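# Reattach the desk lamp's spring so its arm stays raised

## Task

Put the desk lamp's detached spring back onto its hook so that the lamp's arm holds itself up with no support.

## Robot and tools

Robot: two arms, left_arm and right_arm, each ending in a parallel gripper. Its fingers extend along the gripper's +z axis and close along its y axis. end_effector_position is the point between the finger pads, just under 1 cm behind the tips.

Frames. Scene frame: origin at table-top height, halfway between the two nominal bases, +z up, +x out over the table, left_arm on the +y side (image left and right do not follow these names). Calibrated bases in the scene frame: left_arm at (+0.029, +0.339, +0.047) m, quat_wxyz (+1.000, 0, 0, +0.019); right_arm at (-0.028, -0.289, +0.030) m, quat_wxyz (+1.000, 0, 0, -0.008). Both bases have up = (0, 0, +1.000). Hand poses, velocities, targets and wrist-camera poses are reported in that arm's own base frame. Fixed cameras and the table use the scene frame. Movement offsets run along each Hand target's own axes. Printed poses can be off by a few centimetres, more at long reach.

execute_actions(actions, cameras). actions is a list of actions; each action is a table of 1 to 15 rows; each row is one 1/30 s control step. A table with fewer than 15 rows repeats its final row until 15 steps pass. Every row has 14 numbers in [-1, 1]: left_arm dx, dy, dz, rx, ry, rz, opening, then right_arm in the same order, even when one arm stays still. The six pose numbers are an offset, not a pose: they count from that arm's Hand target as it was when the action began, and each row counts from that same start rather than the row before. A new action begins from the new Hand target, so sending one offset twice moves twice. Scale: 1.0 equals 0.6 m or 180 degrees; rx, ry, rz form a single rotation vector. Opening is absolute: +1 fully open (about 87 mm between pads), +0.5 about 69, 0 about 43, -0.5 about 18, -1 shut. Sending all six pose zeros re-requests the current Hand target; a 0 in the opening slot is a real command, so repeat the present opening to keep a gripper as it is. An empty list just reports state and images.

move(target, speed, blend, opening_speed, blocking, cameras). target is one 14-number row (same layout and scale) or up to 15 such rows; every row is an offset from the Hand targets at the move's start, not from the previous row. The grippers follow straight lines, all finishing together, lasting 0.5 s to 10 s (cut off at 10 s). speed: m/s, 0.002 to 0.5, default 0.25; turning rate up to twice that in rad/s; one value or one per row. blend: corner rounding radius in m for lists, default 0. opening_speed: per second on the -1 to +1 scale, at least 0.2. blocking=false returns after about 0.5 s while the move continues. Paths ignore obstacles and the other arm; faster moves lag, stray and hit harder, and aiming far beyond a contact presses harder. Keep paths away from an arm's own base, which can flip its shoulder. The result adds a move: line with the ending (done, off_target, moving, held, fault) and any limits (paced = pose clipped, held = steps withheld). done means at rest within 10 mm and 2 degrees of target; it says nothing about contact.

wait(seconds 0 to 10) lets time pass with commands held. stop brakes a running move. zoom_image(camera, region [x0, y0, x1, y1] in pixels, at most 504 by 504) enlarges part of a camera's latest image. Cameras: cam_head_left, cam_head_right, cam_left_wrist, cam_right_wrist, each 672x504. finished_scene(scene 1 to 2, done) closes the scene; set done=true only when the lamp arm truly stays up unaided.

Result lines: end_effector_position (m) and end_effector_quat_wxyz; Hand target (last commanded pose after clipping, the base for the next offsets); Tool commands; grip_measured on the command scale; Joint positions (six joints plus gripper from 0 shut to 1 open); Joint velocities, marked within noise when still; Joint torques (drive output including arm weight, positive toward larger joint angle; joints 1 to 3 wrap at ±28 N m). Joint ranges in rad: waist -2.618 to 3.054, shoulder 0.000 to 3.142, elbow 0.000 to 3.142 (straight at 2.901), wrist pitch -1.571 to 1.571, wrist yaw -1.571 to 1.571, wrist roll -2.094 to 2.094.

Control notes. Each step the command is clipped to within 100 mm and 20 degrees of the measured pose, so one action may fall short. Grippers often rest short or tilted from friction and weight; check after each move and send the remaining distance or rotation. An arm blocked by an object keeps pushing until you command its target back past the gripper. Small moves may go sideways or not happen. To grip, command about 0.04 below the grip_measured value at first contact.

Avoid: dropping things or releasing moving parts, slamming, hard pushes, anything leaving the table (that fails the task), and collisions or squeezing between the two arms (can end the scene). Holding loads, stretching out or pushing against the unreachable heats motors: MOTOR HOT appears at 75 °C, an OVER-TEMPERATURE FAULT at 90 °C folds that arm and disables it, and at 100 °C it goes limp.

Each tool is called after ">>>" as a command line: name --argument value for each argument, lists and objects as JSON in quotes; but a table of rows of numbers goes row by row, as --pt "numbers of a row", without its own name.

## Session

>>> execute_actions --actions '[]'

Scene clock: 0.00 s.
left_arm: end_effector_position=(+0.4054, -0.0066, +0.0857) grip_measured=+1.000 end_effector_quat_wxyz=(+0.609, -0.006, +0.793, -0.016) | right_arm: end_effector_position=(+0.3699, -0.0365, +0.0347) grip_measured=+0.981 end_effector_quat_wxyz=(+0.533, +0.076, +0.842, -0.038)
Joint positions: left_arm=[-0.009 1.517 0.441 0.817 0.009 -0.031 1] | right_arm=[-0.064 1.525 0.384 0.697 0.088 0.061 0.99]
Joint velocities: within noise
Joint torques (N m): no reading
Motor temperatures (°C): left_arm=[31 46 45 41 27 27 27] | right_arm=[32 38 39 44 26 25 30]
Heat: left arm: 46 °C; right arm: 44 °C.
Hand target: left_arm +0.4097, -0.0066, +0.0956; +0.621, -0.006, +0.784, -0.016 | right_arm +0.3737, -0.0368, +0.0409; +0.541, +0.076, +0.837, -0.038
Tool commands: left_gripper/opening=+1.0 right_gripper/opening=+1.0

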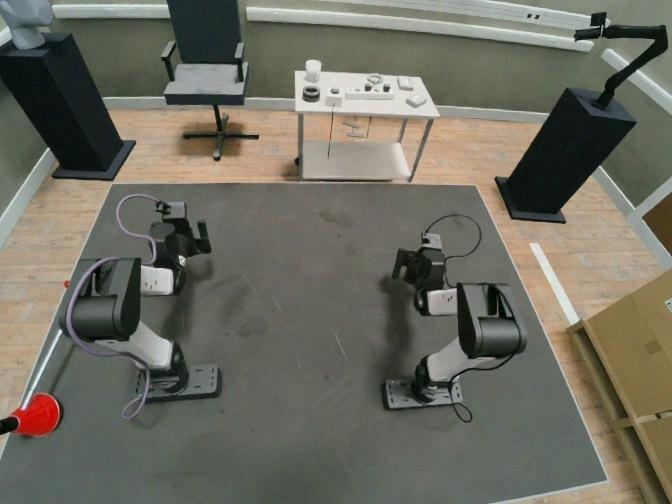

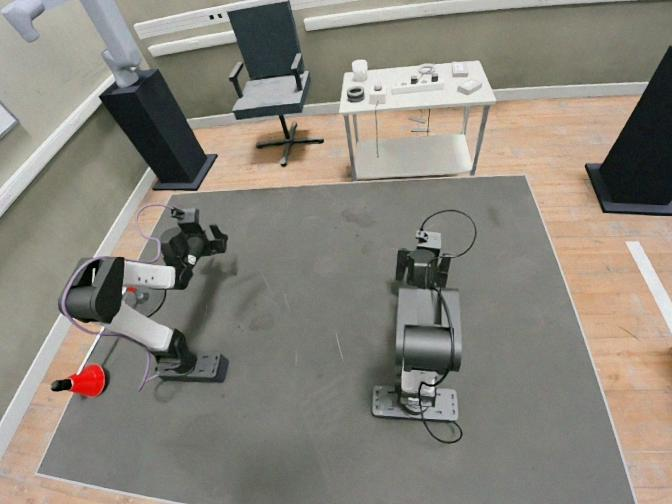

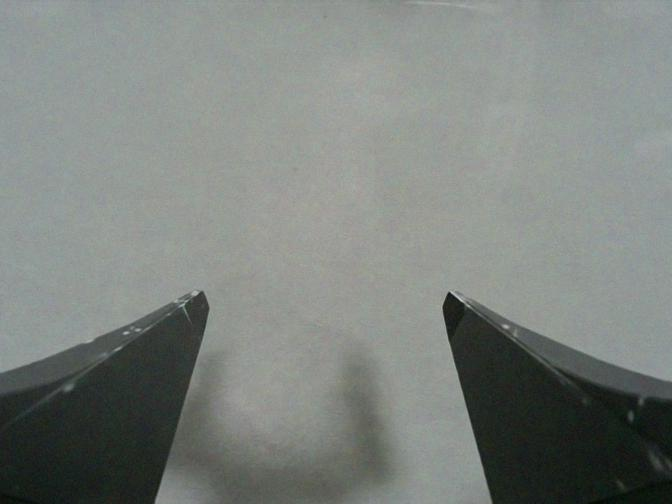

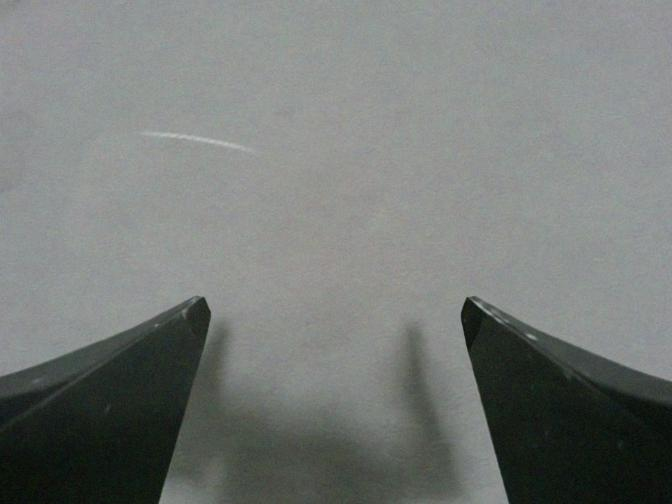

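>>> zoom_image --camera "cam_head_left" --region '[0, 180, 250, 440]'

>>> zoom_image --camera "cam_head_right" --region '[30, 190, 250, 410]'

Scaled by 1.938 from the camera's 672x504 image, which has a finer 960x720 frame.

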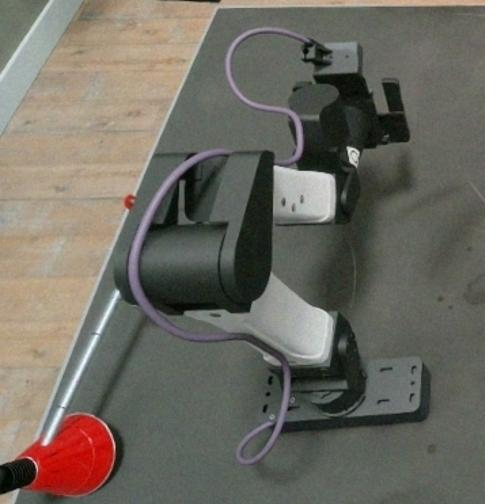

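Scaled by 2.291 from the camera's 672x504 image, which has a finer 960x720 frame.

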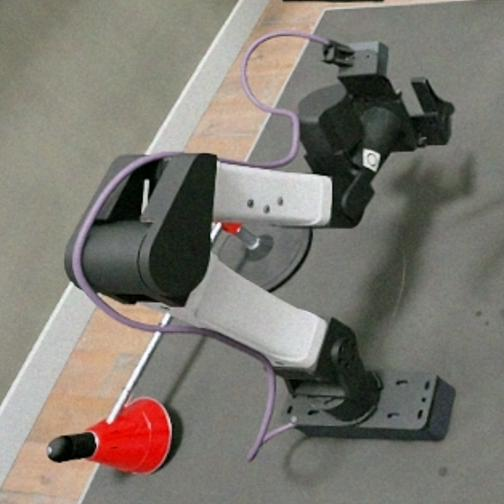

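>>> move --target '[-0.2,-0.33,-0.1,0,0,0,1,0,0,0,0,0,0,1]'

Scene clock: 8.60 s.
left_arm: end_effector_position=(+0.3731, -0.1968, +0.2209) grip_measured=+1.000 end_effector_quat_wxyz=(+0.614, +0.004, +0.790, -0.010) | right_arm: end_effector_position=(+0.3699, -0.0365, +0.0347) grip_measured=+0.981 end_effector_quat_wxyz=(+0.533, +0.076, +0.842, -0.038)
Joint positions: left_arm=[-0.735 1.377 0.96 0.092 -0.687 -0.221 1] | right_arm=[-0.064 1.525 0.384 0.697 0.088 0.061 0.99]
Joint velocities: within noise
Joint torques (N m): left_arm=[-0.14 -4.25 8.7 1.79 -0.21 -0.2] | right_arm=[-0.21 -5.86 6.82 1.7 0.04 -0.05]
Motor temperatures (°C): left_arm=[30 46 46 44 27 27 27] | right_arm=[32 38 40 46 26 25 30]
Heat: left arm: 46 °C; right arm: 46 °C.
Hand target: left_arm +0.3766, -0.2000, +0.2324; +0.621, -0.006, +0.784, -0.016 | right_arm +0.3737, -0.0368, +0.0409; +0.541, +0.076, +0.837, -0.038
Off the commanded pose: left_arm 0.012 m, 2 deg | right_arm 0.007 m, 1 deg.
move: off_target (left_arm)

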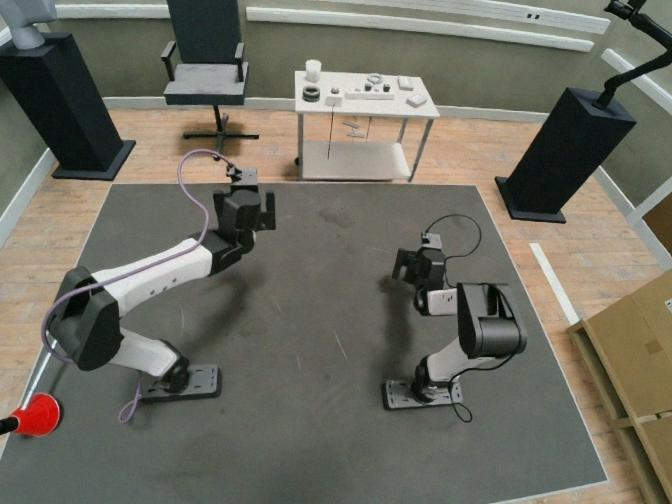

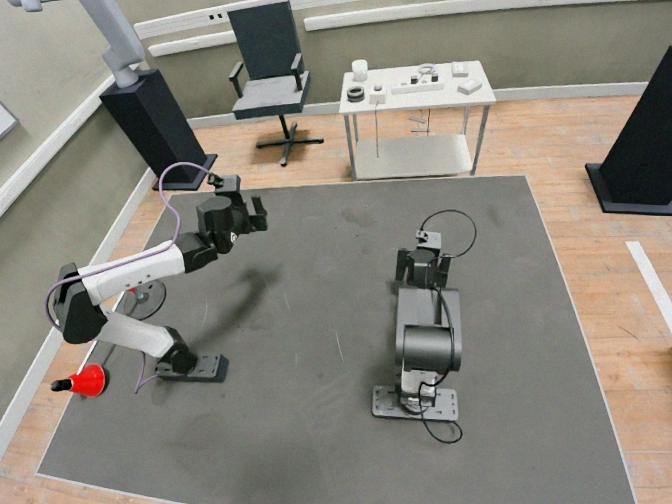

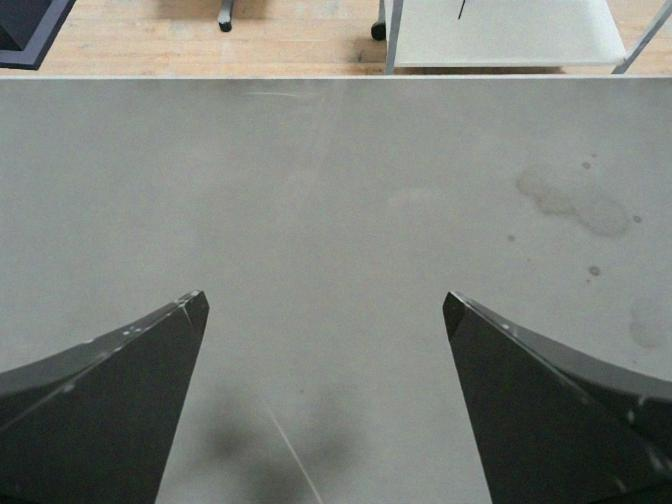

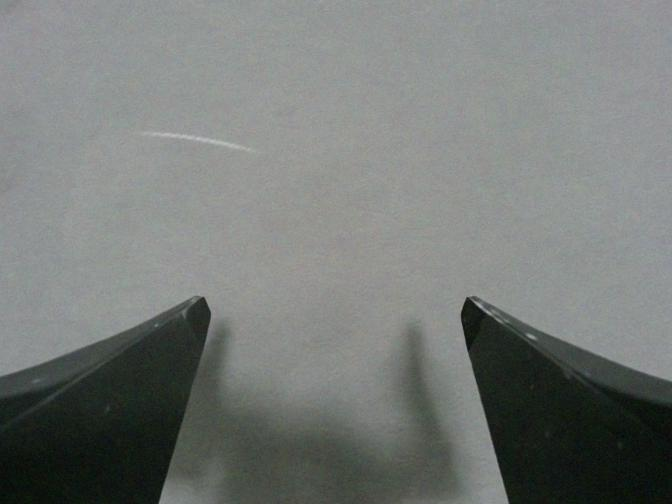

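>>> move --target '[0.13,-0.3,0.1,0,0,0,1,0,0,0,0,0,0,1]' --cameras '["cam_head_left","cam_head_right"]'

>>> zoom_image --camera "cam_head_left" --region '[0, 210, 220, 440]'

>>> zoom_image --camera "cam_head_right" --region '[30, 240, 230, 420]'

Scene clock: 14.17 s.
left_arm: end_effector_position=(+0.4122, -0.3792, +0.1389) grip_measured=+1.000 end_effector_quat_wxyz=(+0.614, +0.007, +0.789, -0.009) | right_arm: end_effector_position=(+0.3699, -0.0365, +0.0347) grip_measured=+0.981 end_effector_quat_wxyz=(+0.533, +0.076, +0.842, -0.038)
Joint positions: left_arm=[-0.979 2.083 1.472 0.198 -0.914 -0.341 1] | right_arm=[-0.064 1.525 0.384 0.697 0.088 0.061 0.99]
Joint velocities: within noise
Joint torques (N m): left_arm=[-0.01 -9.16 8.01 1.67 -0.27 -0.18] | right_arm=[-0.24 -5.87 6.82 1.7 0.04 -0.05]
Motor temperatures (°C): left_arm=[30 46 47 43 27 27 27] | right_arm=[32 39 40 47 26 25 30]
Heat: left arm: 47 °C; right arm: 47 °C.
Hand target: left_arm +0.4152, -0.3832, +0.1487; +0.621, -0.006, +0.784, -0.016 | right_arm +0.3737, -0.0368, +0.0409; +0.541, +0.076, +0.837, -0.038
Off the commanded pose: left_arm 0.011 m, 2 deg | right_arm 0.007 m, 1 deg.
move: off_target (left_arm)
Images, in order (width x height): cam_head_left 672x504, cam_head_right 672x504.

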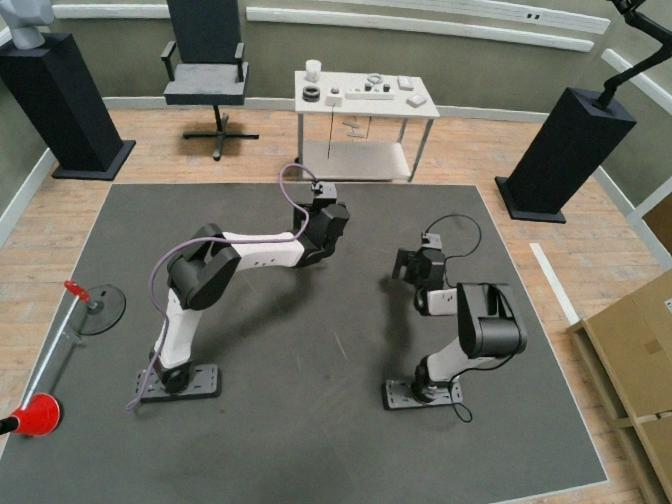

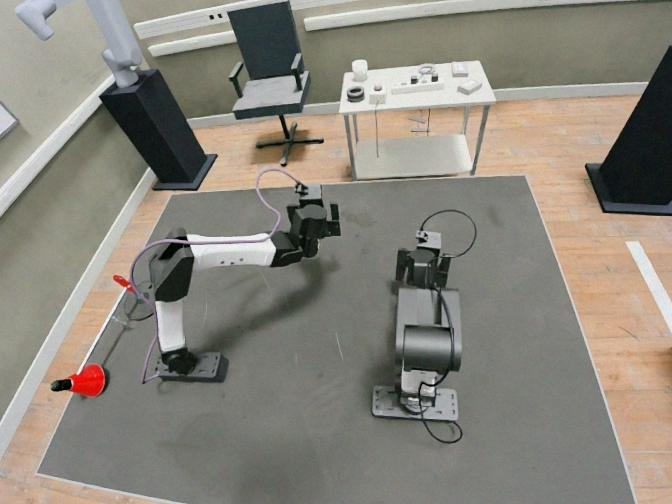

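Scaled by 2.191 from the camera's 672x504 image, which has a finer 960x720 frame.

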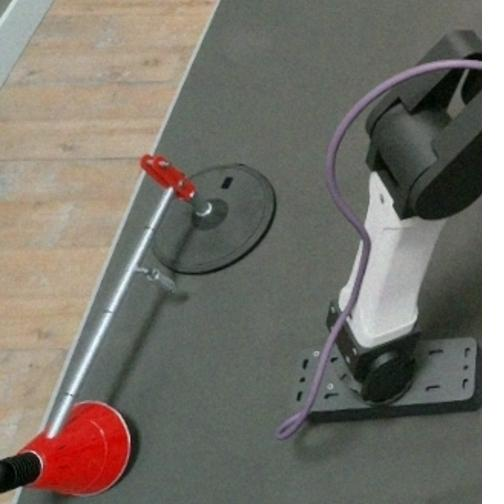

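Scaled by 2.520 from the camera's 672x504 image, which has a finer 960x720 frame.

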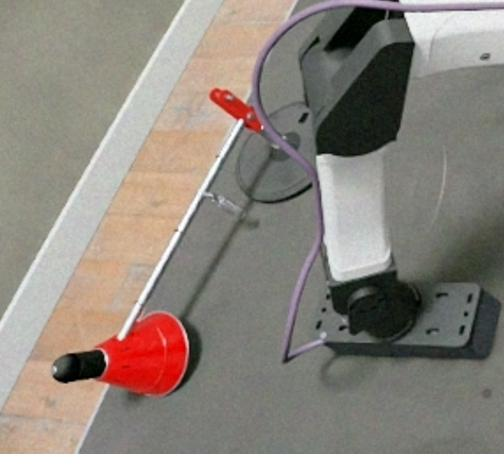

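>>> move --target '[-0.183,0.638,-0.325,-0.433,0,-0.1,1,0,0,0,0,0,0,1]'

Scene clock: 29.17 s.
left_arm: end_effector_position=(+0.2581, +0.0036, +0.2879) grip_measured=+1.000 end_effector_quat_wxyz=(+0.538, -0.414, +0.703, +0.212) | right_arm: end_effector_position=(+0.3699, -0.0365, +0.0347) grip_measured=+0.981 end_effector_quat_wxyz=(+0.533, +0.076, +0.842, -0.038)
Joint positions: left_arm=[-0.614 1.298 1.424 -1.556 -1.231 -1.578 1] | right_arm=[-0.064 1.525 0.384 0.697 0.088 0.061 0.99]
Joint velocities: within noise
Joint torques (N m): left_arm=[0.83 -3.4 4.68 0.46 -0.41 0.01] | right_arm=[-0.23 -5.86 6.82 1.7 0.05 -0.05]
Motor temperatures (°C): left_arm=[30 50 49 42 27 26 27] | right_arm=[32 39 40 47 26 24 30]
Heat: left arm: 50 °C; right arm: 47 °C.
Hand target: left_arm +0.2546, +0.0060, +0.2876; +0.489, -0.486, +0.635, +0.347 | right_arm +0.3737, -0.0368, +0.0409; +0.541, +0.076, +0.837, -0.038
Off the commanded pose: left_arm 0.004 m, 26 deg; orientation clipped | right_arm 0.007 m, 1 deg.
joint sent to its limit (left arm) — joint 4 (wrist pitch), lower limit. The joint targets are off in orientation, not in position.
move: off_target (left_arm); limits=paced

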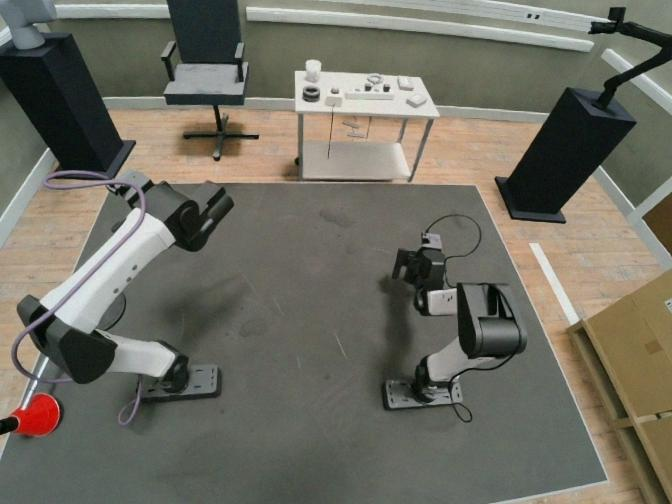

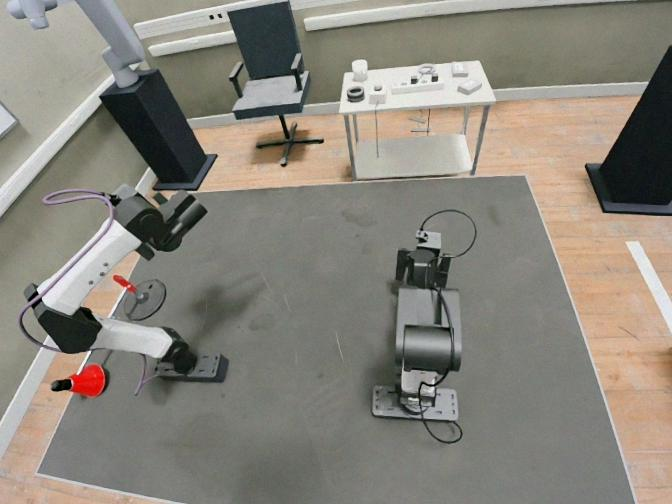

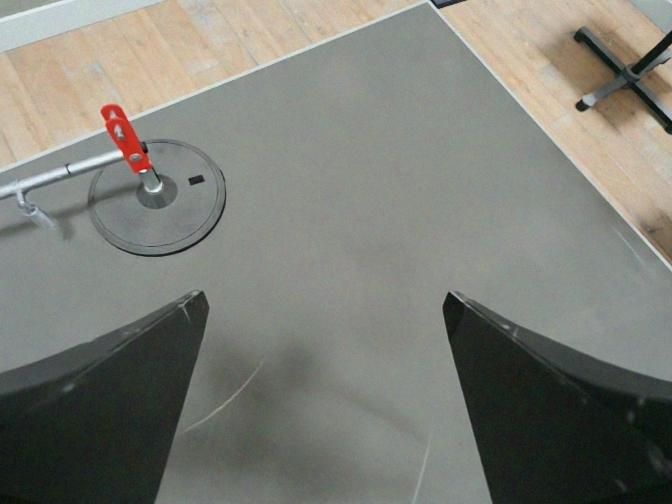

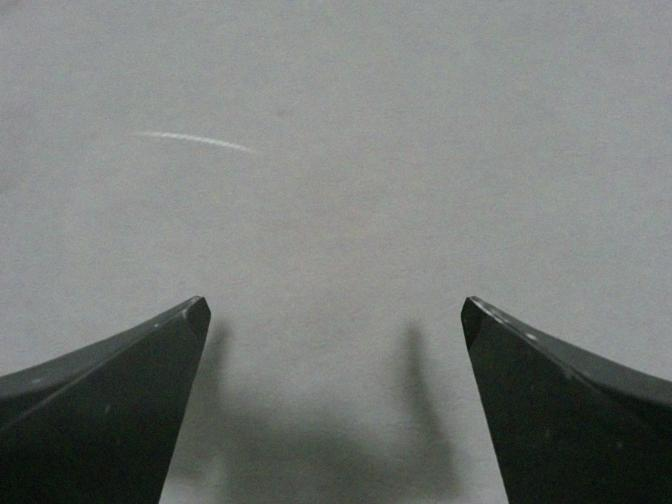

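>>> zoom_image --camera "cam_left_wrist" --region '[0, 80, 250, 270]'

Scaled by 2.016 from the camera's 672x504 image, which has a finer 960x720 frame.

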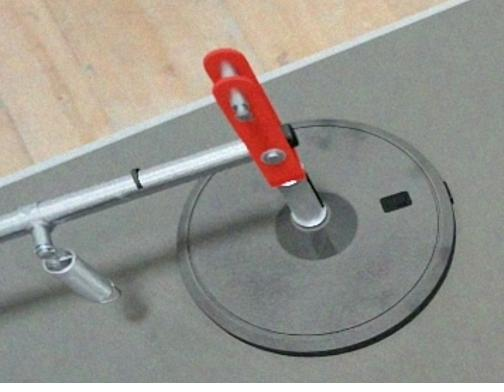

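>>> move --target '[-0.112,0.22,0.105,0.1485,0.238,0.1305,1,0,0,0,0,0,0,1]'

Scene clock: 51.33 s.
left_arm: end_effector_position=(+0.1513, +0.1214, +0.3241) grip_measured=+1.000 end_effector_quat_wxyz=(+0.298, -0.317, +0.894, +0.107) | right_arm: end_effector_position=(+0.3699, -0.0365, +0.0347) grip_measured=+0.981 end_effector_quat_wxyz=(+0.533, +0.076, +0.842, -0.038)
Joint positions: left_arm=[0.67 1.161 1.792 -1.557 -0.008 -0.007 1] | right_arm=[-0.064 1.525 0.384 0.697 0.088 0.061 0.99]
Joint velocities: within noise
Joint torques (N m): left_arm=[0.87 -1.63 5.45 1.42 0.07 -0.01] | right_arm=[-0.25 -5.86 6.83 1.7 0.05 -0.05]
Motor temperatures (°C): left_arm=[30 47 47 39 27 26 27] | right_arm=[32 39 41 46 25 24 29]
Heat: left arm: 47 °C; right arm: 46 °C.
Hand target: left_arm +0.1494, +0.1203, +0.3298; +0.245, -0.320, +0.911, +0.086 | right_arm +0.3737, -0.0368, +0.0409; +0.541, +0.076, +0.837, -0.038
Off the commanded pose: left_arm 0.006 m, 7 deg | right_arm 0.007 m, 1 deg.
joint sent to its limit (left arm) — joint 4 (wrist pitch), lower limit. The joint targets are off in orientation, not in position.
move: off_target (left_arm)

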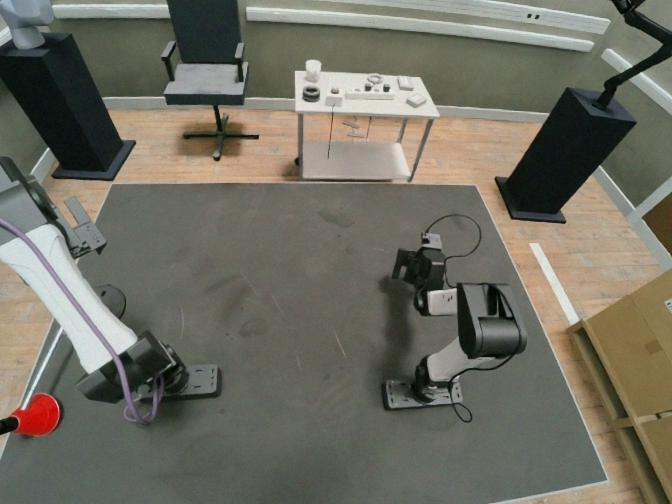

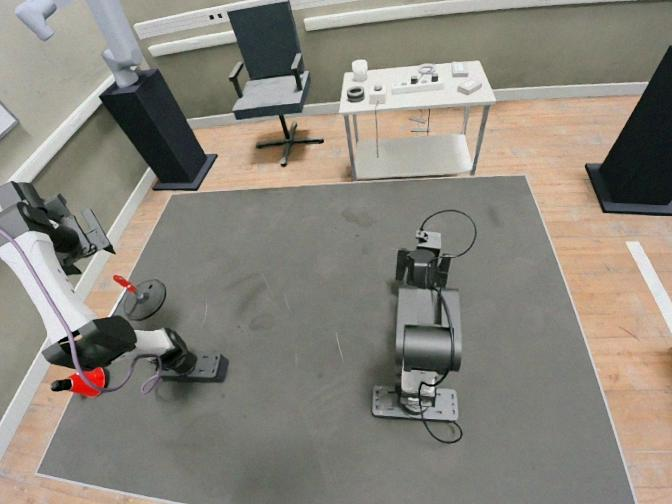

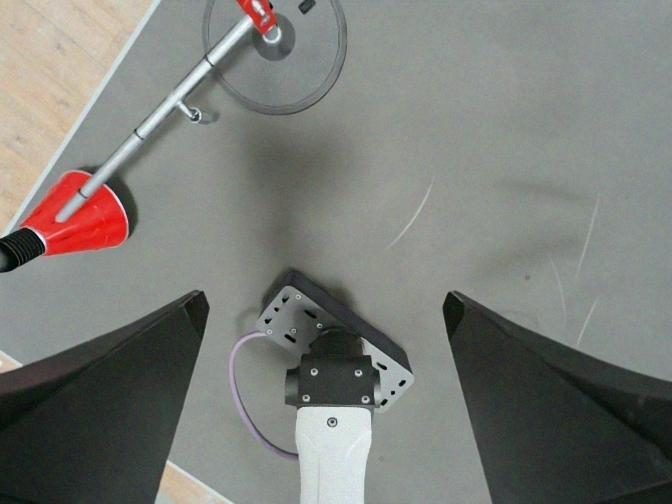

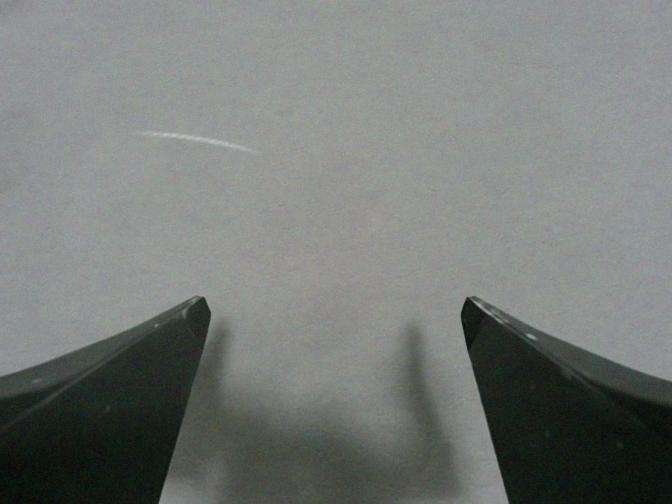

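>>> zoom_image --camera "cam_left_wrist" --region '[130, 0, 350, 165]'

Scaled by 2.291 from the camera's 672x504 image, which has a finer 960x720 frame.

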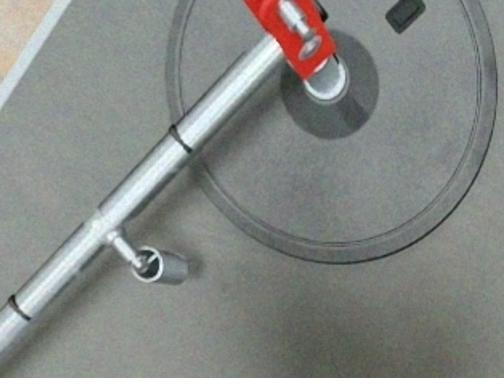

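>>> move --target '[0.056,-0.371,0.276,-0.298,-0.275,-0.19,1,0,0,0,0,0,0,1]'

>>> zoom_image --camera "cam_left_wrist" --region '[0, 0, 400, 300]'

Scene clock: 73.23 s.
left_arm: end_effector_position=(+0.3275, -0.0163, +0.1636) grip_measured=+1.000 end_effector_quat_wxyz=(+0.476, -0.501, +0.660, +0.296) | right_arm: end_effector_position=(+0.3699, -0.0365, +0.0347) grip_measured=+0.981 end_effector_quat_wxyz=(+0.533, +0.076, +0.842, -0.038)
Joint positions: left_arm=[-0.512 1.825 1.457 -1.553 -1.163 -2.042 1] | right_arm=[-0.064 1.525 0.384 0.697 0.088 0.061 0.99]
Joint velocities: within noise
Joint torques (N m): left_arm=[-0.46 -6.46 6.34 -0.3 -0.51 -0.18] | right_arm=[-0.23 -5.85 6.83 1.7 0.04 -0.05]
Motor temperatures (°C): left_arm=[30 44 47 38 27 26 27] | right_arm=[32 39 41 45 25 24 29]
Heat: left arm: 47 °C; right arm: 45 °C.
Hand target: left_arm +0.3307, -0.0199, +0.1696; +0.457, -0.544, +0.558, +0.429 | right_arm +0.3737, -0.0368, +0.0409; +0.541, +0.076, +0.837, -0.038
Off the commanded pose: left_arm 0.008 m, 35 deg; orientation clipped | right_arm 0.007 m, 1 deg.
joint sent to its limit (left arm) — joint 4 (wrist pitch), lower limit. The joint targets are off in orientation, not in position.
move: off_target (left_arm); limits=paced

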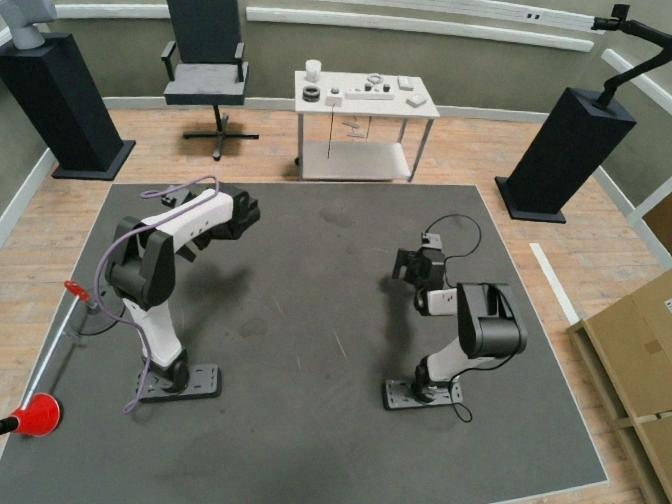

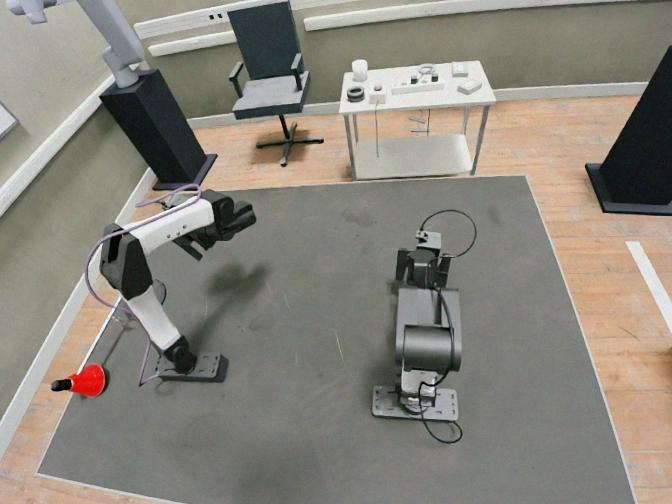

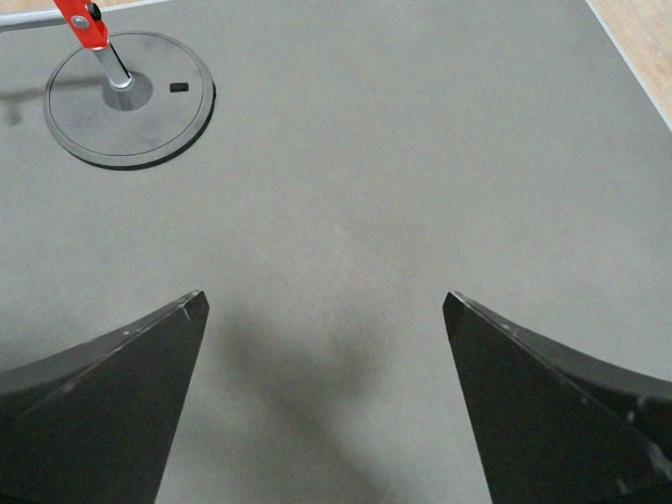

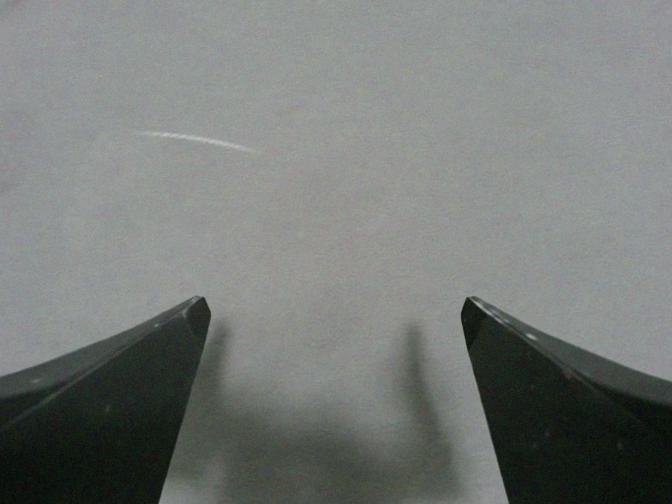

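Scaled by 1.260 from the camera's 672x504 image, which has a finer 960x720 frame.

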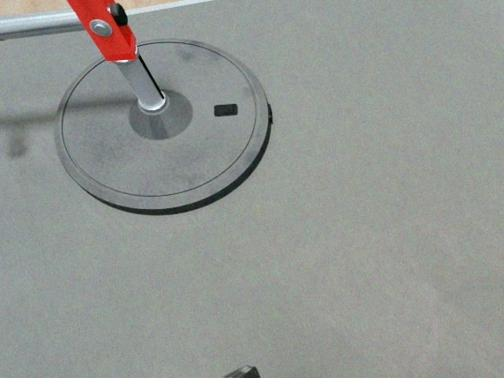

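>>> move --target '[0.036,0.2775,0.202,0.1366,0.1516,0.0737,1,0,0,0,0,0,0,1]'

>>> zoom_image --camera "cam_left_wrist" --region '[100, 0, 500, 300]'

Scene clock: 87.20 s.
left_arm: end_effector_position=(+0.1667, +0.1000, +0.1185) grip_measured=+1.000 end_effector_quat_wxyz=(+0.360, -0.452, +0.787, +0.217) | right_arm: end_effector_position=(+0.3699, -0.0365, +0.0347) grip_measured=+0.981 end_effector_quat_wxyz=(+0.533, +0.076, +0.842, -0.038)
Joint positions: left_arm=[0.052 0.749 0.641 -0.905 -0.703 -0.78 1] | right_arm=[-0.064 1.525 0.384 0.697 0.088 0.061 0.99]
Joint velocities: within noise
Joint torques (N m): left_arm=[0.87 -0.57 5.64 1.44 -0.24 -0.01] | right_arm=[-0.21 -5.85 6.84 1.7 0.04 -0.05]
Motor temperatures (°C): left_arm=[30 45 47 36 27 26 27] | right_arm=[32 39 41 45 25 24 28]
Heat: left arm: 47 °C; right arm: 45 °C.
Hand target: left_arm +0.1697, +0.1006, +0.1198; +0.366, -0.453, +0.785, +0.212 | right_arm +0.3737, -0.0368, +0.0409; +0.541, +0.076, +0.837, -0.038
Off the commanded pose: left_arm 0.003 m, 1 deg | right_arm 0.007 m, 1 deg.
move: done

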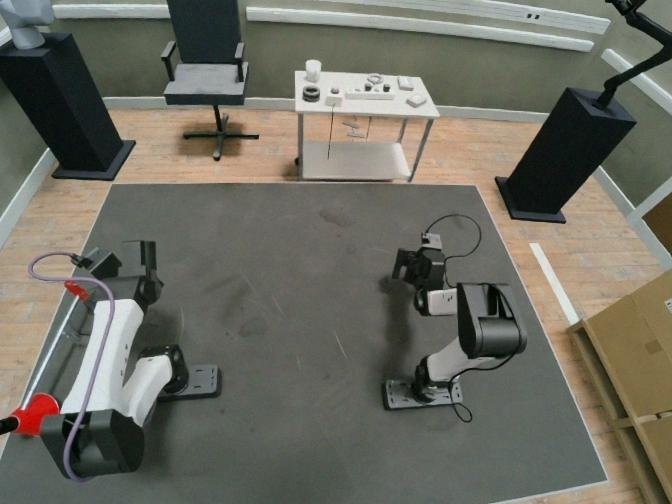

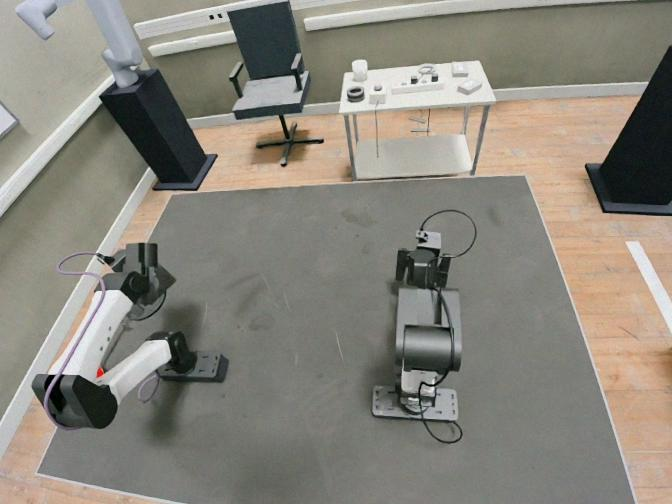

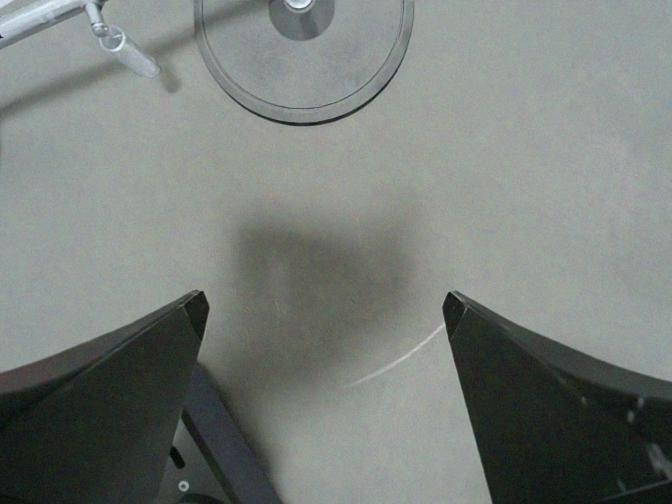

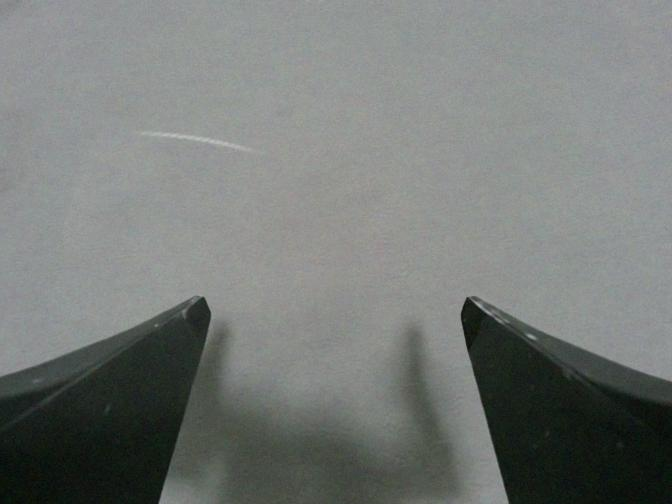

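Scaled by 1.260 from the camera's 672x504 image, which has a finer 960x720 frame.

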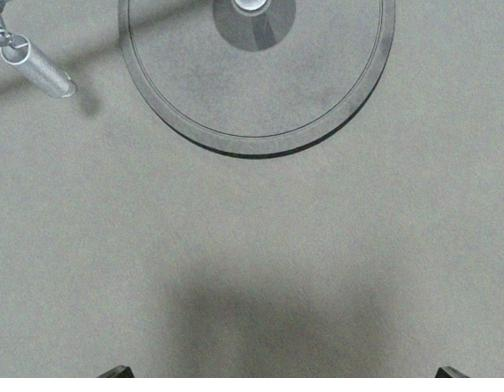

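>>> move --target '[0.011,0.159,0.065,-0.0572,-0.332,-0.0105,1,0,0,0,0,0,0,1]' --cameras '["cam_head_left","cam_left_wrist"]' --speed 0.15

>>> zoom_image --camera "cam_left_wrist" --region '[100, 0, 500, 300]'

Scene clock: 116.33 s.
left_arm: end_effector_position=(+0.1293, +0.1355, +0.0951) grip_measured=+1.000 end_effector_quat_wxyz=(+0.539, -0.402, +0.647, +0.359) | right_arm: end_effector_position=(+0.3699, -0.0365, +0.0347) grip_measured=+0.981 end_effector_quat_wxyz=(+0.533, +0.076, +0.842, -0.038)
Joint positions: left_arm=[-0.264 0.229 0.162 -0.719 -1.342 -0.742 1] | right_arm=[-0.064 1.525 0.384 0.697 0.088 0.061 0.99]
Joint velocities: within noise
Joint torques (N m): left_arm=[0.24 2.06 6.15 1.25 -0.32 -0.11] | right_arm=[-0.24 -5.87 6.83 1.69 0.04 -0.05]
Motor temperatures (°C): left_arm=[30 42 47 36 27 26 27] | right_arm=[31 38 41 44 25 24 28]
Heat: left arm: 47 °C; right arm: 44 °C.
Hand target: left_arm +0.1298, +0.1352, +0.0961; +0.539, -0.403, +0.648, +0.358 (not the last commanded pose) | right_arm +0.3737, -0.0368, +0.0409; +0.541, +0.076, +0.837, -0.038
Off the commanded pose: left_arm 0.046 m, 30 deg | right_arm 0.007 m, 1 deg.
move: held (left_arm; a check stopped the path); limits=held
pose unreachable (left arm): on one or more control steps of this call, first in action 0 (counted from 0), this arm could not follow its commanded pose, so it was not sent that pose on those steps. It may still have moved: this result reports where it is.
cause: moving toward the commanded pose would bring two parts of the arm too close to each other (its upper arm (the part past joint 2) and its wrist (the part past joint 5), with joints 3 (elbow) to 5 (wrist yaw) between them).
Images, in order (width x height): cam_head_left 672x504, cam_left_wrist 672x504.

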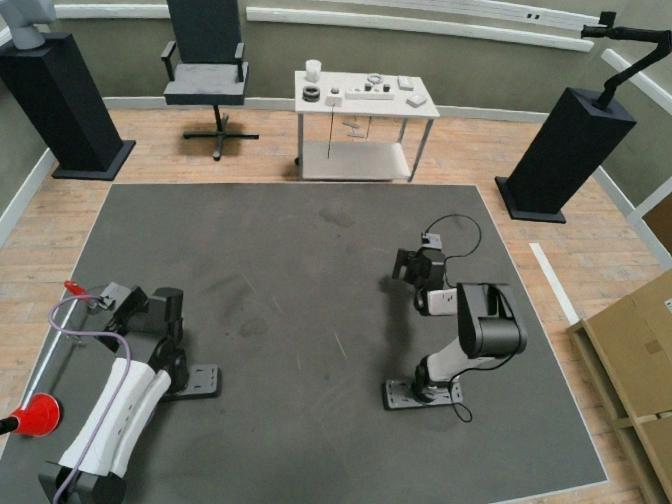

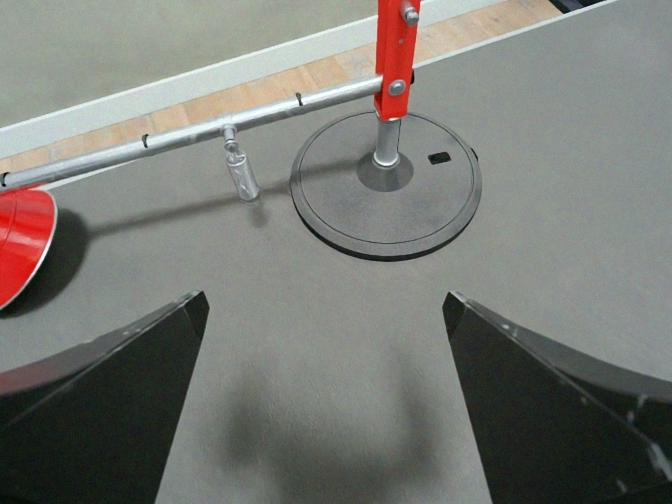

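Scaled by 1.260 from the camera's 672x504 image, which has a finer 960x720 frame.

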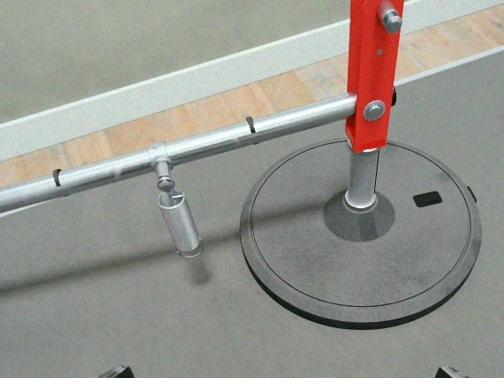

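>>> zoom_image --camera "cam_left_wrist" --region '[190, 100, 310, 220]'

>>> zoom_image --camera "cam_left_wrist" --region '[340, 0, 460, 120]'

Scaled by 4.200 from the camera's 672x504 image, which has a finer 960x720 frame.

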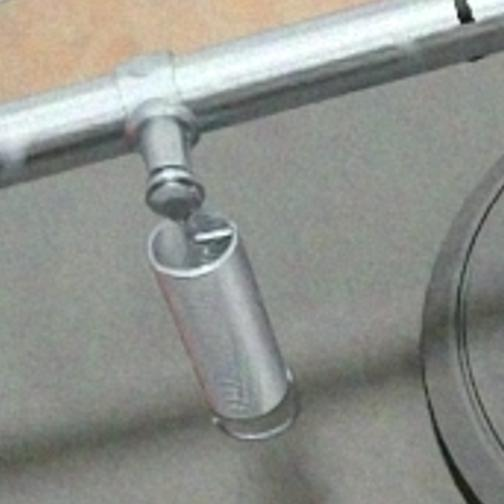

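Scaled by 4.200 from the camera's 672x504 image, which has a finer 960x720 frame.

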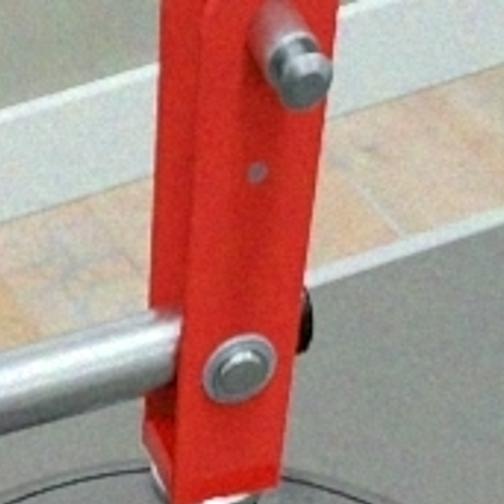

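>>> move --target '[0.101,-0.093,0.148,-0.0773,0.0597,-0.03,0.2,0,0,0,0,0,0,1]' --cameras '["cam_head_left","cam_left_wrist"]' --speed 0.15

Scene clock: 160.57 s.
left_arm: end_effector_position=(+0.2099, +0.1816, +0.0204) grip_measured=+0.200 end_effector_quat_wxyz=(+0.438, -0.525, +0.629, +0.371) | right_arm: end_effector_position=(+0.3699, -0.0365, +0.0347) grip_measured=+0.981 end_effector_quat_wxyz=(+0.533, +0.076, +0.842, -0.038)
Joint positions: left_arm=[0.177 1.439 0.271 0.354 -1.083 -0.745 0.6] | right_arm=[-0.064 1.525 0.384 0.697 0.088 0.061 0.99]
Joint velocities: within noise
Joint torques (N m): left_arm=[0.96 -2.58 4.04 1.53 -0.27 -0.01] | right_arm=[-0.24 -5.87 6.84 1.7 0.04 -0.05]
Motor temperatures (°C): left_arm=[29 40 46 34 27 26 26] | right_arm=[31 38 41 43 24 24 27]
Heat: left arm: 46 °C; right arm: 43 °C.
Hand target: left_arm +0.2109, +0.1834, +0.0201; +0.439, -0.526, +0.627, +0.369 | right_arm +0.3737, -0.0368, +0.0409; +0.541, +0.076, +0.837, -0.038
Off the commanded pose: left_arm 0.002 m, 0 deg | right_arm 0.007 m, 1 deg.
move: done
Images, in order (width x height): cam_head_left 672x504, cam_left_wrist 672x504.

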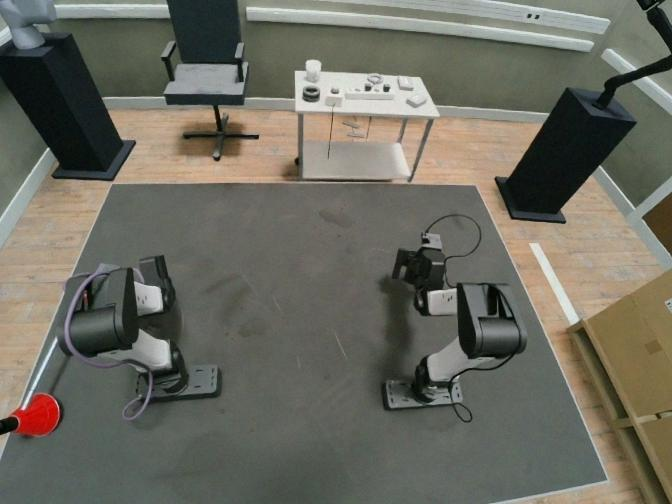

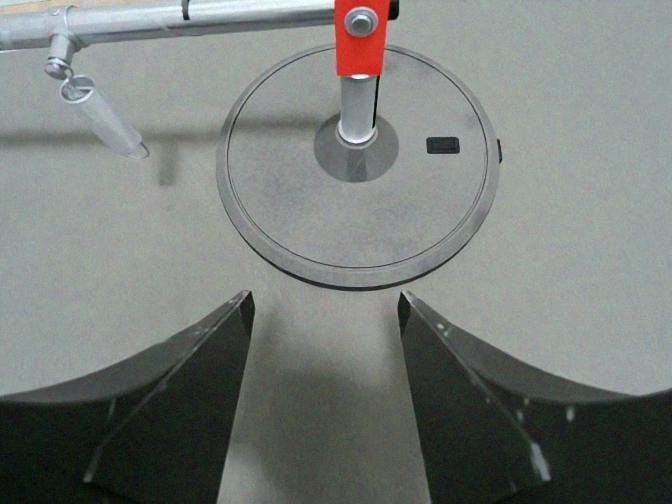

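>>> move --target '[-0.009,-0.025,0.05,0,-0.111,0,0.2,0,0,0,0,0,0,1]' --cameras '["cam_left_wrist"]' --speed 0.15

Scene clock: 169.50 s.
left_arm: end_effector_position=(+0.2299, +0.2075, +0.0123) grip_measured=+0.200 end_effector_quat_wxyz=(+0.504, -0.479, +0.565, +0.445) | right_arm: end_effector_position=(+0.3699, -0.0365, +0.0347) grip_measured=+0.981 end_effector_quat_wxyz=(+0.533, +0.076, +0.842, -0.038)
Joint positions: left_arm=[0.184 2.08 0.23 1.558 -1.229 -0.255 0.6] | right_arm=[-0.064 1.525 0.384 0.697 0.088 0.061 0.99]
Joint velocities: within noise
Joint torques (N m): left_arm=[0.9 -4.74 1.66 1.75 -0.14 -0.02] | right_arm=[-0.23 -5.87 6.83 1.7 0.05 -0.05]
Motor temperatures (°C): left_arm=[29 40 46 34 27 26 26] | right_arm=[31 38 41 42 24 24 27]
Heat: left arm: 46 °C; right arm: 42 °C.
Hand target: left_arm +0.2310, +0.2104, +0.0151; +0.542, -0.454, +0.542, +0.455 | right_arm +0.3737, -0.0368, +0.0409; +0.541, +0.076, +0.837, -0.038
Off the commanded pose: left_arm 0.004 m, 6 deg | right_arm 0.007 m, 1 deg.
joint sent to its limit (left arm) — joint 4 (wrist pitch), upper limit. The joint targets are off in orientation, not in position.
move: off_target (left_arm)
Images, in order (width x height): cam_left_wrist 672x504.

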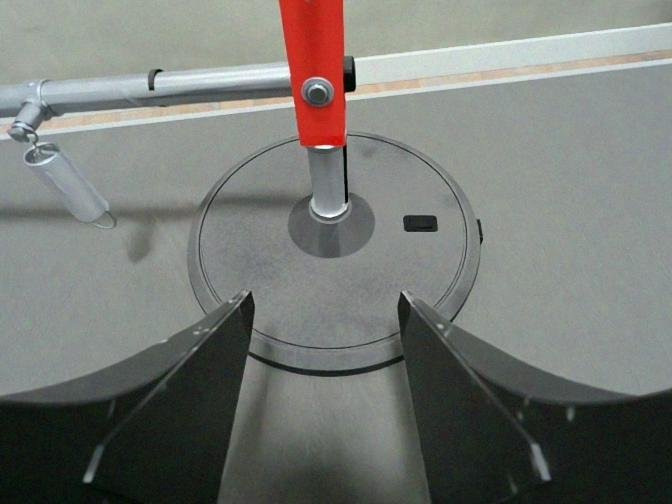

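>>> move --target '[-0.025,0,0.075,0,0.044,0,0.2,0,0,0,0,0,0,1]' --cameras '["cam_left_wrist","cam_head_left"]' --speed 0.06

Scene clock: 179.33 s.
left_arm: end_effector_position=(+0.2339, +0.2509, +0.0212) grip_measured=+0.200 end_effector_quat_wxyz=(+0.492, -0.481, +0.587, +0.427) | right_arm: end_effector_position=(+0.3699, -0.0365, +0.0347) grip_measured=+0.981 end_effector_quat_wxyz=(+0.533, +0.076, +0.842, -0.038)
Joint positions: left_arm=[0.394 1.947 0.279 1.388 -0.989 -0.208 0.6] | right_arm=[-0.064 1.525 0.384 0.697 0.088 0.061 0.99]
Joint velocities: within noise
Joint torques (N m): left_arm=[0.84 -6.97 3.12 1.62 -0.06 -0.09] | right_arm=[-0.23 -5.87 6.83 1.7 0.05 -0.04]
Motor temperatures (°C): left_arm=[29 40 45 35 27 26 26] | right_arm=[31 38 41 42 24 24 27]
Heat: left arm: 45 °C; right arm: 42 °C.
Hand target: left_arm +0.2387, +0.2547, +0.0300; +0.503, -0.485, +0.578, +0.422 | right_arm +0.3737, -0.0368, +0.0409; +0.541, +0.076, +0.837, -0.038
Off the commanded pose: left_arm 0.011 m, 2 deg | right_arm 0.007 m, 1 deg.
move: off_target (left_arm)
Images, in order (width x height): cam_head_left 672x504, cam_left_wrist 672x504.

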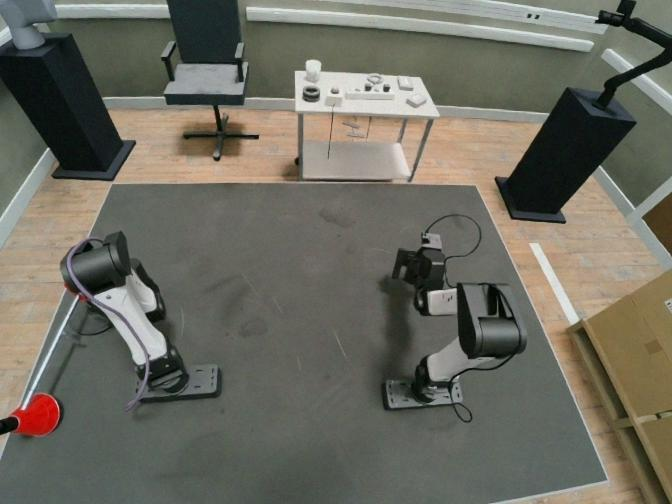

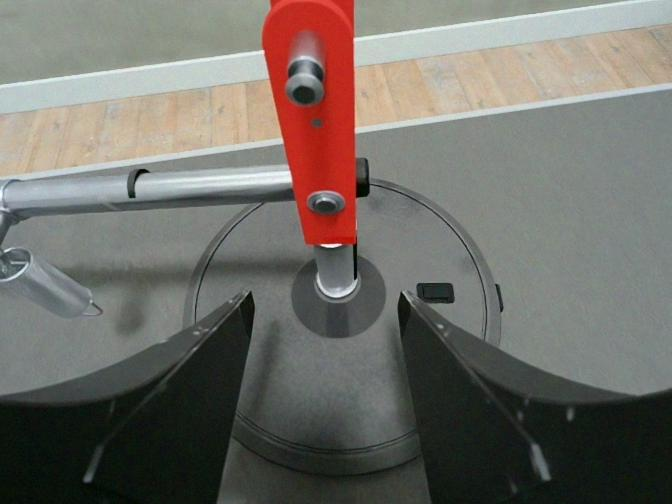

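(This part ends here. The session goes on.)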